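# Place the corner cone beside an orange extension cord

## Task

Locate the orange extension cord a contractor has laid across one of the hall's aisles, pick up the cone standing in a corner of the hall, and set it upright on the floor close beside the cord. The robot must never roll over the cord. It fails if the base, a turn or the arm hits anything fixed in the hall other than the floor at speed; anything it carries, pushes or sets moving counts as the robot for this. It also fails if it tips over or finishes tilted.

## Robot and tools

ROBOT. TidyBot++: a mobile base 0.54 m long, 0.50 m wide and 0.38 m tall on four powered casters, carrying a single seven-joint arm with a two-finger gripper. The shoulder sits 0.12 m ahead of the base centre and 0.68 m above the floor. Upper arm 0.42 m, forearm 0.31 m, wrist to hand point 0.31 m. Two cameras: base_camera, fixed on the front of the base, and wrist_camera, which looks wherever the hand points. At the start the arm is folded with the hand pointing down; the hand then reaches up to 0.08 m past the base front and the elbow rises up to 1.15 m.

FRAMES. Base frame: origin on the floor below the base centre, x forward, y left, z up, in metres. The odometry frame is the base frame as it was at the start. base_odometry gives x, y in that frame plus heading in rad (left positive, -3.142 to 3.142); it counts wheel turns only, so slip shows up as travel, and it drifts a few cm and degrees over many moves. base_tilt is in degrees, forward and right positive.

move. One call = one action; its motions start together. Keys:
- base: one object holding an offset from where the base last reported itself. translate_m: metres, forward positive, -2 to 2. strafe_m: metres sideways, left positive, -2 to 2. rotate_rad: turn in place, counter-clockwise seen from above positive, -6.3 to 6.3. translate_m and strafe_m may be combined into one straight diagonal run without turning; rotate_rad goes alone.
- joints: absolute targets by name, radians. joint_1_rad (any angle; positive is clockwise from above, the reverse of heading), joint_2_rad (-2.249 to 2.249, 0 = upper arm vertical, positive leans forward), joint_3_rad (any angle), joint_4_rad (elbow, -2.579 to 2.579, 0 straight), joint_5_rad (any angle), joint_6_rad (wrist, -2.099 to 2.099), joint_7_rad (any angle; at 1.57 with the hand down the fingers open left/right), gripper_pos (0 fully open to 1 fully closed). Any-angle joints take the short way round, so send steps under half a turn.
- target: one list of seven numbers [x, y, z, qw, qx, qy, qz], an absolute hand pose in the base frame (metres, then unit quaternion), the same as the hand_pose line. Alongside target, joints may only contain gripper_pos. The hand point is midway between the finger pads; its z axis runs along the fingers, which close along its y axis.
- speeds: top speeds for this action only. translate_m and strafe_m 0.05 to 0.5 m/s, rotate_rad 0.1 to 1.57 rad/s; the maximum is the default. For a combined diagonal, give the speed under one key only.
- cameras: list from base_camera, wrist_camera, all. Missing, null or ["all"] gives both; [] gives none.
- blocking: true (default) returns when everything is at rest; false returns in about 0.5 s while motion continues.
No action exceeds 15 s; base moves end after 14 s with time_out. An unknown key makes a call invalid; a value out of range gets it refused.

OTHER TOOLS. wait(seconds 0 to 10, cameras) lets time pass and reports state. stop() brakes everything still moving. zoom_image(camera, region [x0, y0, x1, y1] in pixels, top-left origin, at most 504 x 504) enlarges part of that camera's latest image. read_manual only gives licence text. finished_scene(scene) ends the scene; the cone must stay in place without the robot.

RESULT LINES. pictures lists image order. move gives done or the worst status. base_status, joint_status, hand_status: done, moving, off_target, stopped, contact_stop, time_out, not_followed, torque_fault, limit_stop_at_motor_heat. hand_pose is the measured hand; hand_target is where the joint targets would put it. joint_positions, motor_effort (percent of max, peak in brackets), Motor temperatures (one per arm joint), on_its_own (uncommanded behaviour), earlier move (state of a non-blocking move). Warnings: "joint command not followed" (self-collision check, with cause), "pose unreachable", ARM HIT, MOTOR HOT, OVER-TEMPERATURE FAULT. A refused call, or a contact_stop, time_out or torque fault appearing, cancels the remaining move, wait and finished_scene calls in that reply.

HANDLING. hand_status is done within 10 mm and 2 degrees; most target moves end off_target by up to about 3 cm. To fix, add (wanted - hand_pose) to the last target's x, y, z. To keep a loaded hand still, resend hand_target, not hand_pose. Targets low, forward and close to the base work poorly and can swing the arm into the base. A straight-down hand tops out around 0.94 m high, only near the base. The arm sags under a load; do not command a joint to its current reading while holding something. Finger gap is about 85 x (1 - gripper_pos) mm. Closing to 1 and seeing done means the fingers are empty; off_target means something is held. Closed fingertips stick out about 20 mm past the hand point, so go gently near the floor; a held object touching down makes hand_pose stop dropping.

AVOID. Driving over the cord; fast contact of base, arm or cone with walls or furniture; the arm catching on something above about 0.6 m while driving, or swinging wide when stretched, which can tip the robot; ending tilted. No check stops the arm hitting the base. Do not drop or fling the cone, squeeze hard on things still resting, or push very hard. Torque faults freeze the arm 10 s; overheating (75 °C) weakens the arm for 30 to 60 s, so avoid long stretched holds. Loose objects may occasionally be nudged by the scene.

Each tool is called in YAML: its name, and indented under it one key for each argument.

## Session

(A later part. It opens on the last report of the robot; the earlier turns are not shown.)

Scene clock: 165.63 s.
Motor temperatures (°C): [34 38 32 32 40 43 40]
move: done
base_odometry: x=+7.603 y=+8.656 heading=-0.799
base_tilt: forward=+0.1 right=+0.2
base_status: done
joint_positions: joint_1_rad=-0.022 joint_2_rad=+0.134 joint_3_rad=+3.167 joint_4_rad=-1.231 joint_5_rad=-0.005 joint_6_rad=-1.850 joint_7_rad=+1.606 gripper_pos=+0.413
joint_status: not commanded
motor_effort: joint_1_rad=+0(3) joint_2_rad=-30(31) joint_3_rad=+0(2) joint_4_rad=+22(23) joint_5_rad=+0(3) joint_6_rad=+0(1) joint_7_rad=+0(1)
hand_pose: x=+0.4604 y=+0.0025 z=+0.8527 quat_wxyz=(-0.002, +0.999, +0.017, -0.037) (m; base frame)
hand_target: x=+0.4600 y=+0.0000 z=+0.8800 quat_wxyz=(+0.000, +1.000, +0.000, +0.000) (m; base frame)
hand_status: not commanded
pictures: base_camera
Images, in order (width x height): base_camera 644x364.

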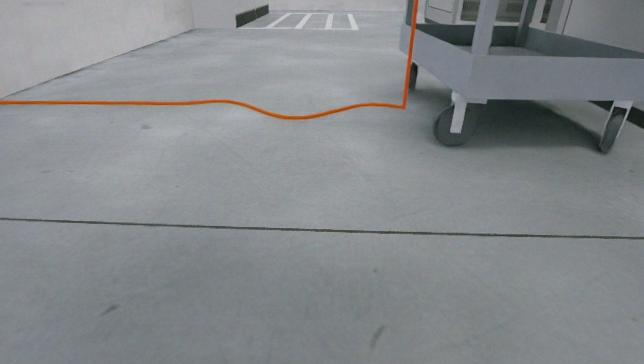

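move:
  base: {"translate_m":0.42,"strafe_m":0.2}
  speeds: {"translate_m":0.3}
  cameras: ["base_camera"]

move:
  target: [0.575, 0.0, 0.58, 0, 1, 0, 0.02]

Scene clock: 170.93 s.
Motor temperatures (°C): [34 38 32 32 40 43 40]
move: done
base_odometry: x=+8.040 y=+8.495 heading=-0.799
base_tilt: forward=+0.0 right=+0.2
base_status: done
joint_positions: joint_1_rad=-0.022 joint_2_rad=+0.134 joint_3_rad=+3.167 joint_4_rad=-1.231 joint_5_rad=-0.005 joint_6_rad=-1.850 joint_7_rad=+1.606 gripper_pos=+0.413
joint_status: not commanded
motor_effort: joint_1_rad=+0(1) joint_2_rad=-30(33) joint_3_rad=+0(2) joint_4_rad=+23(24) joint_5_rad=+0(2) joint_6_rad=+0(2) joint_7_rad=+0(1)
hand_pose: x=+0.4604 y=+0.0025 z=+0.8527 quat_wxyz=(-0.002, +0.999, +0.017, -0.037) (m; base frame)
hand_target: x=+0.4600 y=+0.0000 z=+0.8800 quat_wxyz=(+0.000, +1.000, +0.000, +0.000) (m; base frame)
hand_status: not commanded
pictures: base_camera
Images, in order (width x height): base_camera 644x364.

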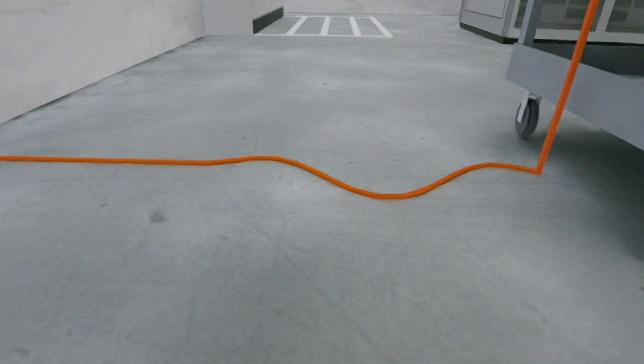

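Scene clock: 173.20 s.
Motor temperatures (°C): [34 38 32 32 40 43 40]
move: off_target
base_odometry: x=+8.039 y=+8.495 heading=-0.799
base_tilt: forward=+0.1 right=+0.2
base_status: not commanded
joint_positions: joint_1_rad=-0.022 joint_2_rad=+0.486 joint_3_rad=+3.167 joint_4_rad=-1.736 joint_5_rad=-0.005 joint_6_rad=-0.995 joint_7_rad=+1.606 gripper_pos=+0.413
joint_status: not commanded
motor_effort: joint_1_rad=+0(0) joint_2_rad=-42(45) joint_3_rad=+0(1) joint_4_rad=+18(23) joint_5_rad=+0(1) joint_6_rad=+0(4) joint_7_rad=+0(1)
hand_pose: x=+0.5425 y=+0.0010 z=+0.5530 quat_wxyz=(+0.003, +0.999, +0.015, -0.037) (m; base frame)
hand_target: x=+0.5750 y=+0.0000 z=+0.5800 quat_wxyz=(+0.000, +1.000, +0.000, +0.020) (m; base frame)
hand_status: off_target (0.042 m and 6.8 deg from the pose sent, 0.296 m and 6.8 deg at the start)
pictures: base_camera, wrist_camera
Images, in order (width x height): base_camera 644x364, wrist_camera 644x476.

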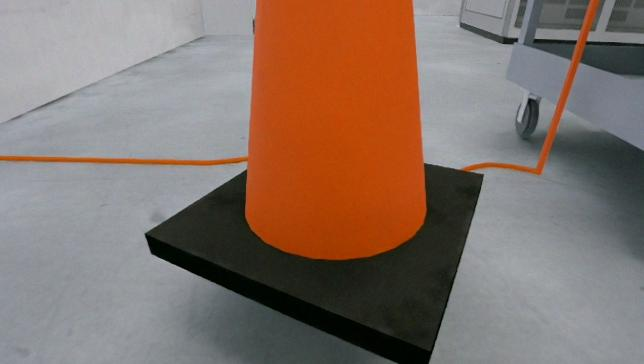

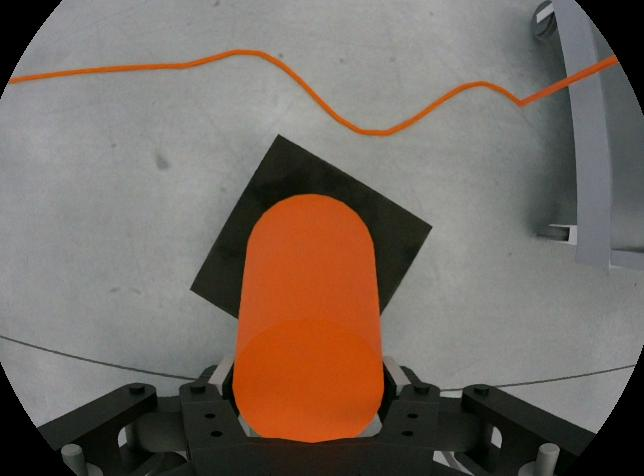

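move:
  target: [0.645, 0.0, 0.515, 0, 0.999, 0, 0.05]

Scene clock: 175.77 s.
Motor temperatures (°C): [34 38 32 32 40 43 40]
move: off_target
base_odometry: x=+8.039 y=+8.495 heading=-0.799
base_tilt: forward=+0.1 right=+0.2
base_status: not commanded
joint_positions: joint_1_rad=-0.022 joint_2_rad=+0.686 joint_3_rad=+3.167 joint_4_rad=-1.653 joint_5_rad=-0.005 joint_6_rad=-0.834 joint_7_rad=+1.606 gripper_pos=+0.413
joint_status: not commanded
motor_effort: joint_1_rad=+0(0) joint_2_rad=-49(51) joint_3_rad=+1(1) joint_4_rad=+17(18) joint_5_rad=+0(1) joint_6_rad=+1(2) joint_7_rad=+0(1)
hand_pose: x=+0.6020 y=+0.0004 z=+0.4778 quat_wxyz=(+0.006, +1.000, +0.017, -0.016) (m; base frame)
hand_target: x=+0.6450 y=+0.0000 z=+0.5150 quat_wxyz=(+0.000, +0.999, +0.000, +0.050) (m; base frame)
hand_status: off_target (0.057 m and 7.8 deg from the pose sent, 0.109 m and 10.2 deg at the start)
pictures: base_camera, wrist_camera
Images, in order (width x height): base_camera 644x364, wrist_camera 644x476.

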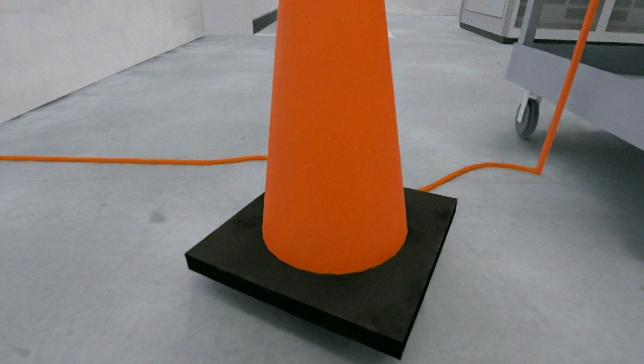

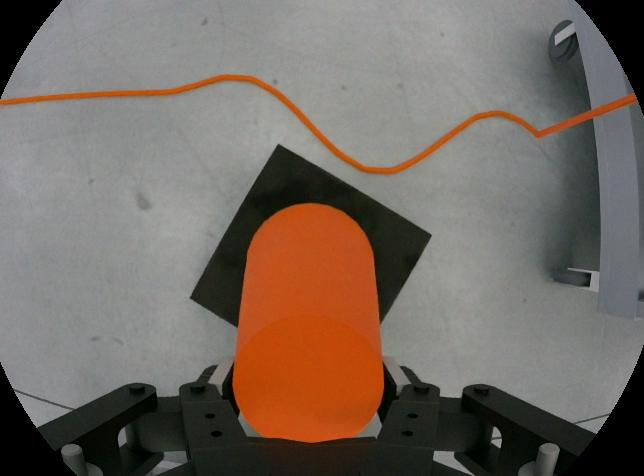

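move:
  target: [0.645, 0.0, 0.487, 0, 0.998, 0, 0.06]

zoom_image:
  camera: "base_camera"
  region: [160, 140, 560, 364]

Scene clock: 177.90 s.
Motor temperatures (°C): [34 38 32 32 40 43 40]
move: off_target
base_odometry: x=+8.039 y=+8.495 heading=-0.799
base_tilt: forward=+0.1 right=+0.1
base_status: not commanded
joint_positions: joint_1_rad=-0.021 joint_2_rad=+0.718 joint_3_rad=+3.167 joint_4_rad=-1.695 joint_5_rad=-0.005 joint_6_rad=-0.732 joint_7_rad=+1.606 gripper_pos=+0.413
joint_status: not commanded
motor_effort: joint_1_rad=+0(1) joint_2_rad=-49(50) joint_3_rad=+0(1) joint_4_rad=+16(18) joint_5_rad=-1(1) joint_6_rad=+2(3) joint_7_rad=+0(1)
hand_pose: x=+0.6042 y=-0.0003 z=+0.4527 quat_wxyz=(+0.006, +1.000, +0.017, -0.002) (m; base frame)
hand_target: x=+0.6450 y=+0.0000 z=+0.4870 quat_wxyz=(+0.000, +0.998, +0.000, +0.060) (m; base frame)
hand_status: off_target (0.053 m and 7.4 deg from the pose sent, 0.044 m and 8.9 deg at the start)
pictures: base_camera, wrist_camera
Images, in order (width x height): base_camera 644x364, wrist_camera 644x476.

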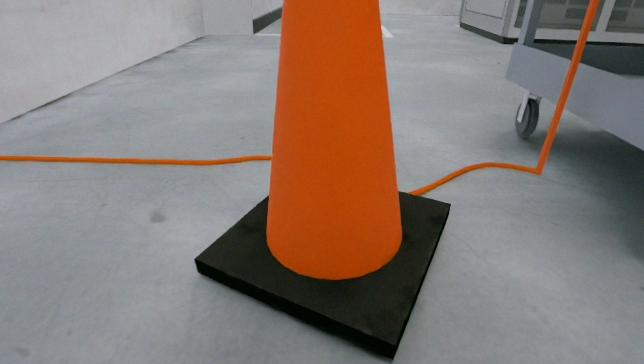

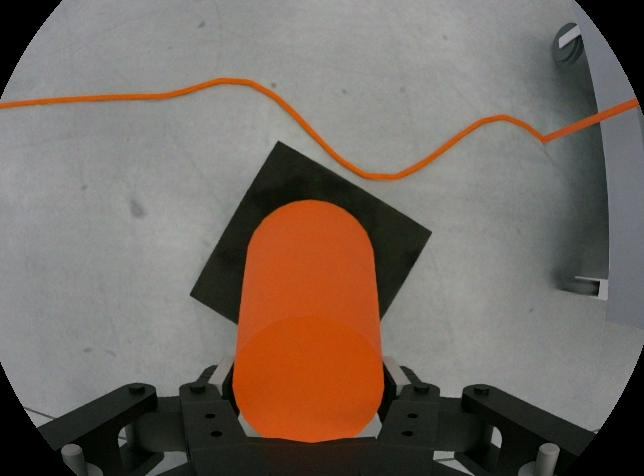

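Scaled by 1.260.

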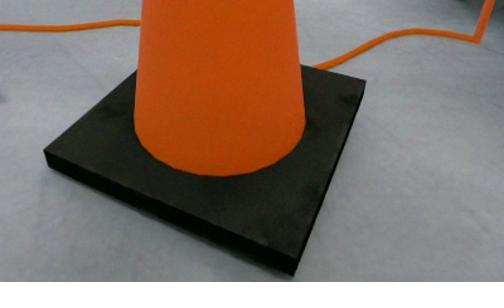

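move:
  target: [0.637, 0.0, 0.475, 0, 0.998, 0, 0.056]

move:
  target: [0.637, 0.0, 0.466, 0, 0.998, 0, 0.056]

zoom_image:
  camera: "base_camera"
  region: [160, 140, 560, 364]

Scene clock: 179.07 s.
Motor temperatures (°C): [34 38 32 32 40 43 40]
move: off_target
base_odometry: x=+8.039 y=+8.495 heading=-0.799
base_tilt: forward=+0.1 right=+0.2
base_status: not commanded
joint_positions: joint_1_rad=-0.019 joint_2_rad=+0.721 joint_3_rad=+3.167 joint_4_rad=-1.719 joint_5_rad=-0.005 joint_6_rad=-0.707 joint_7_rad=+1.606 gripper_pos=+0.413
joint_status: not commanded
motor_effort: joint_1_rad=+0(1) joint_2_rad=-47(50) joint_3_rad=+1(1) joint_4_rad=+15(16) joint_5_rad=+1(1) joint_6_rad=+2(2) joint_7_rad=+0(1)
hand_pose: x=+0.5984 y=-0.0015 z=+0.4464 quat_wxyz=(+0.007, +1.000, +0.015, -0.003) (m; base frame)
hand_target: x=+0.6370 y=+0.0000 z=+0.4750 quat_wxyz=(+0.000, +0.998, +0.000, +0.056) (m; base frame)
hand_status: off_target (0.048 m and 7.0 deg from the pose sent, 0.040 m and 6.9 deg at the start)
pictures: base_camera, wrist_camera
Images, in order (width x height): base_camera 644x364, wrist_camera 644x476.

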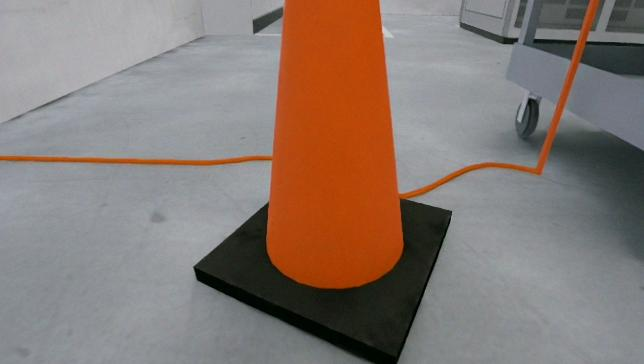

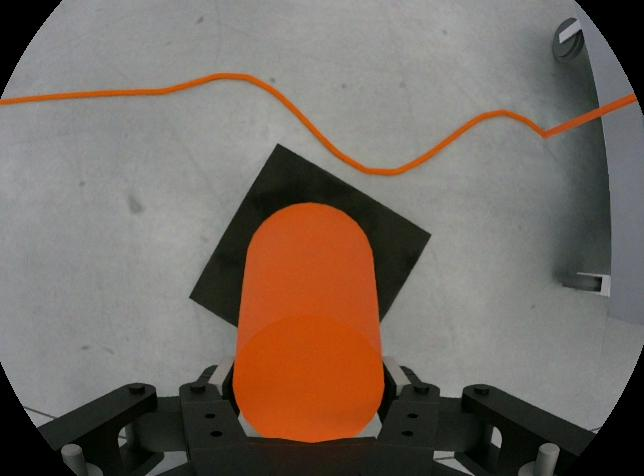

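Scene clock: 179.60 s.
Motor temperatures (°C): [34 38 32 32 40 43 40]
move: off_target
base_odometry: x=+8.039 y=+8.495 heading=-0.799
base_tilt: forward=+0.1 right=+0.2
base_status: not commanded
joint_positions: joint_1_rad=-0.018 joint_2_rad=+0.723 joint_3_rad=+3.167 joint_4_rad=-1.719 joint_5_rad=-0.005 joint_6_rad=-0.689 joint_7_rad=+1.606 gripper_pos=+0.413
joint_status: not commanded
motor_effort: joint_1_rad=+0(1) joint_2_rad=-46(47) joint_3_rad=+2(2) joint_4_rad=+15(16) joint_5_rad=+1(2) joint_6_rad=+2(3) joint_7_rad=+0(1)
hand_pose: x=+0.6035 y=-0.0021 z=+0.4454 quat_wxyz=(+0.007, +1.000, +0.015, +0.005) (m; base frame)
hand_target: x=+0.6370 y=+0.0000 z=+0.4660 quat_wxyz=(+0.000, +0.998, +0.000, +0.056) (m; base frame)
hand_status: off_target (0.039 m and 6.1 deg from the pose sent, 0.043 m and 7.0 deg at the start)
pictures: base_camera, wrist_camera
Images, in order (width x height): base_camera 644x364, wrist_camera 644x476.

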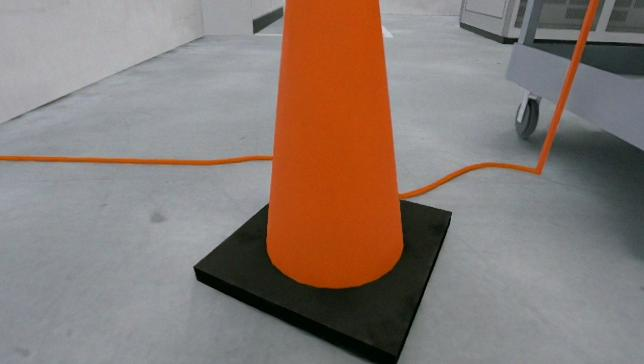

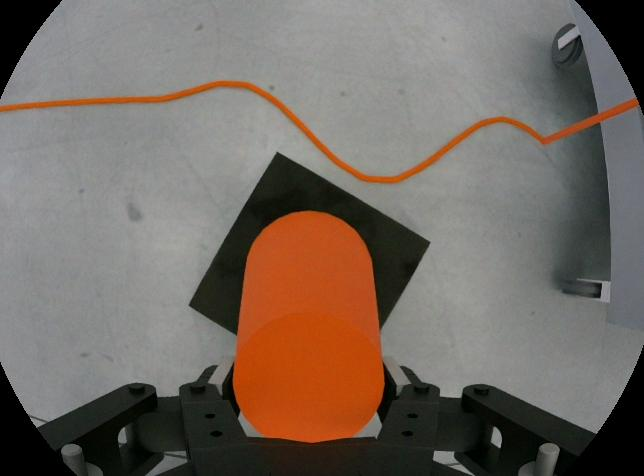

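Scaled by 1.260.

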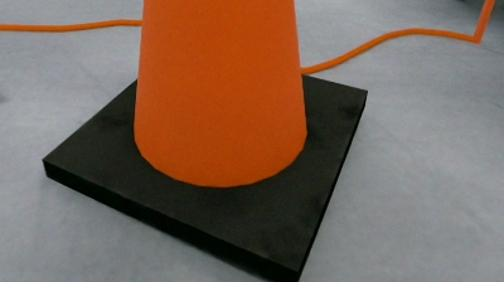

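move:
  joints: {"gripper_pos":0}

move:
  target: [0.61, 0.0, 0.66, 0, 1, 0, 0.02]

move:
  base: {"translate_m":-0.4}

Scene clock: 181.27 s.
Motor temperatures (°C): [34 38 32 32 40 43 40]
move: done
base_odometry: x=+8.039 y=+8.495 heading=-0.799
base_tilt: forward=+0.1 right=+0.2
base_status: not commanded
joint_positions: joint_1_rad=-0.007 joint_2_rad=+0.684 joint_3_rad=+3.167 joint_4_rad=-1.709 joint_5_rad=-0.005 joint_6_rad=-0.684 joint_7_rad=+1.606 gripper_pos=+0.000
joint_status: all done
motor_effort: joint_1_rad=+0(3) joint_2_rad=-37(47) joint_3_rad=+1(3) joint_4_rad=+12(15) joint_5_rad=+0(3) joint_6_rad=+2(3) joint_7_rad=-1(1)
hand_pose: x=+0.6190 y=-0.0070 z=+0.4669 quat_wxyz=(+0.007, +0.999, +0.010, +0.032) (m; base frame)
hand_target: x=+0.6370 y=+0.0000 z=+0.4660 quat_wxyz=(+0.000, +0.998, +0.000, +0.056) (m; base frame)
hand_status: not commanded
pictures: base_camera, wrist_camera
Images, in order (width x height): base_camera 644x364, wrist_camera 644x476.

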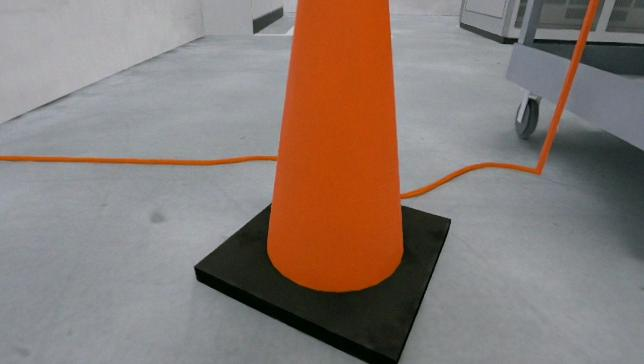

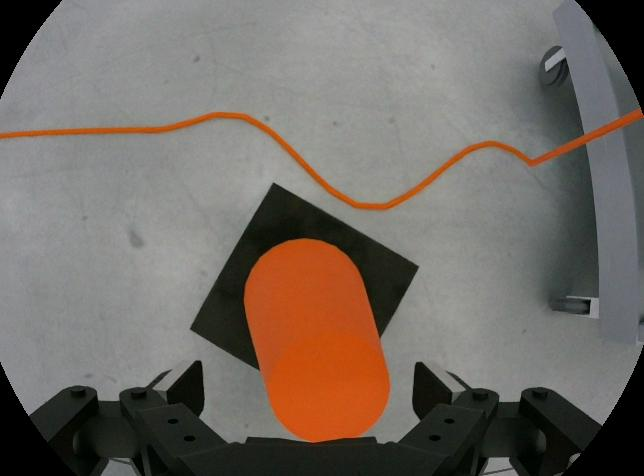

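Scene clock: 182.97 s.
Motor temperatures (°C): [34 38 32 32 40 43 40]
move: off_target
base_odometry: x=+8.039 y=+8.495 heading=-0.799
base_tilt: forward=+0.0 right=+0.2
base_status: not commanded
joint_positions: joint_1_rad=-0.007 joint_2_rad=+0.429 joint_3_rad=+3.167 joint_4_rad=-1.446 joint_5_rad=-0.005 joint_6_rad=-1.182 joint_7_rad=+1.606 gripper_pos=+0.000
joint_status: not commanded
motor_effort: joint_1_rad=+0(0) joint_2_rad=-33(40) joint_3_rad=+0(1) joint_4_rad=+16(17) joint_5_rad=+0(1) joint_6_rad=+2(2) joint_7_rad=-1(1)
hand_pose: x=+0.6206 y=-0.0050 z=+0.6599 quat_wxyz=(+0.004, +0.999, +0.009, +0.042) (m; base frame)
hand_target: x=+0.6100 y=+0.0000 z=+0.6600 quat_wxyz=(+0.000, +1.000, +0.000, +0.020) (m; base frame)
hand_status: off_target (0.012 m and 2.8 deg from the pose sent, 0.193 m and 2.0 deg at the start)
pictures: base_camera, wrist_camera
Images, in order (width x height): base_camera 644x364, wrist_camera 644x476.

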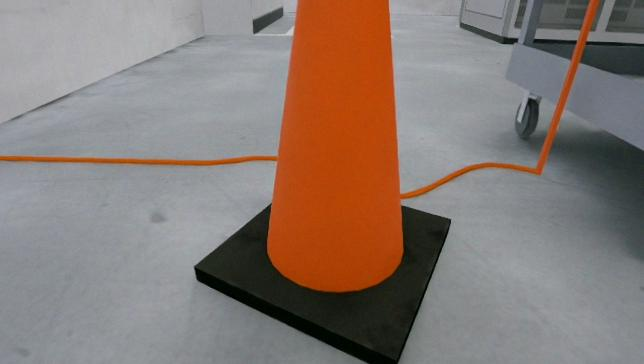

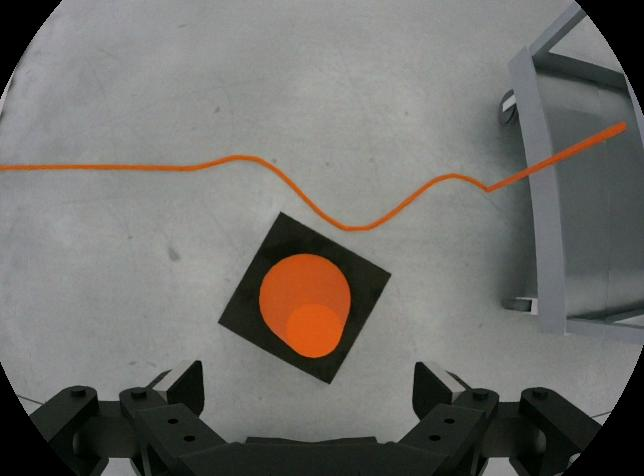

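Scene clock: 185.10 s.
Motor temperatures (°C): [34 38 32 32 40 43 40]
move: done
base_odometry: x=+7.760 y=+8.781 heading=-0.799
base_tilt: forward=+0.0 right=+0.2
base_status: done
joint_positions: joint_1_rad=-0.008 joint_2_rad=+0.427 joint_3_rad=+3.167 joint_4_rad=-1.446 joint_5_rad=-0.005 joint_6_rad=-1.190 joint_7_rad=+1.606 gripper_pos=+0.000
joint_status: not commanded
motor_effort: joint_1_rad=+0(2) joint_2_rad=-34(36) joint_3_rad=+0(2) joint_4_rad=+16(17) joint_5_rad=+0(1) joint_6_rad=+2(3) joint_7_rad=+0(1)
hand_pose: x=+0.6183 y=-0.0045 z=+0.6608 quat_wxyz=(+0.004, +0.999, +0.010, +0.039) (m; base frame)
hand_target: x=+0.6100 y=+0.0000 z=+0.6600 quat_wxyz=(+0.000, +1.000, +0.000, +0.020) (m; base frame)
hand_status: not commanded
pictures: base_camera, wrist_camera
Images, in order (width x height): base_camera 644x364, wrist_camera 644x476.

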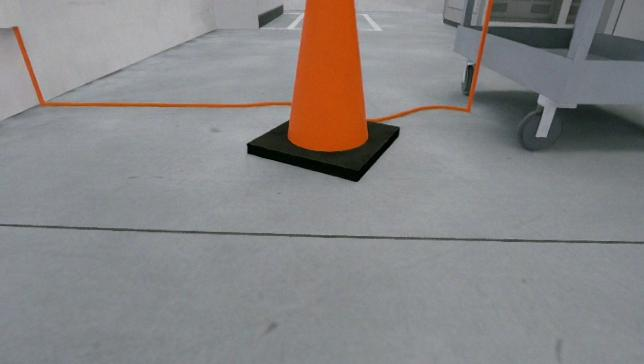

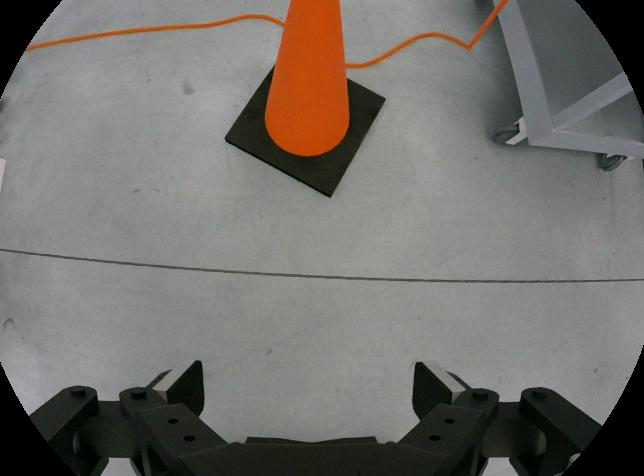

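finished_scene:
  scene: 1

The scene is finished: the task was done.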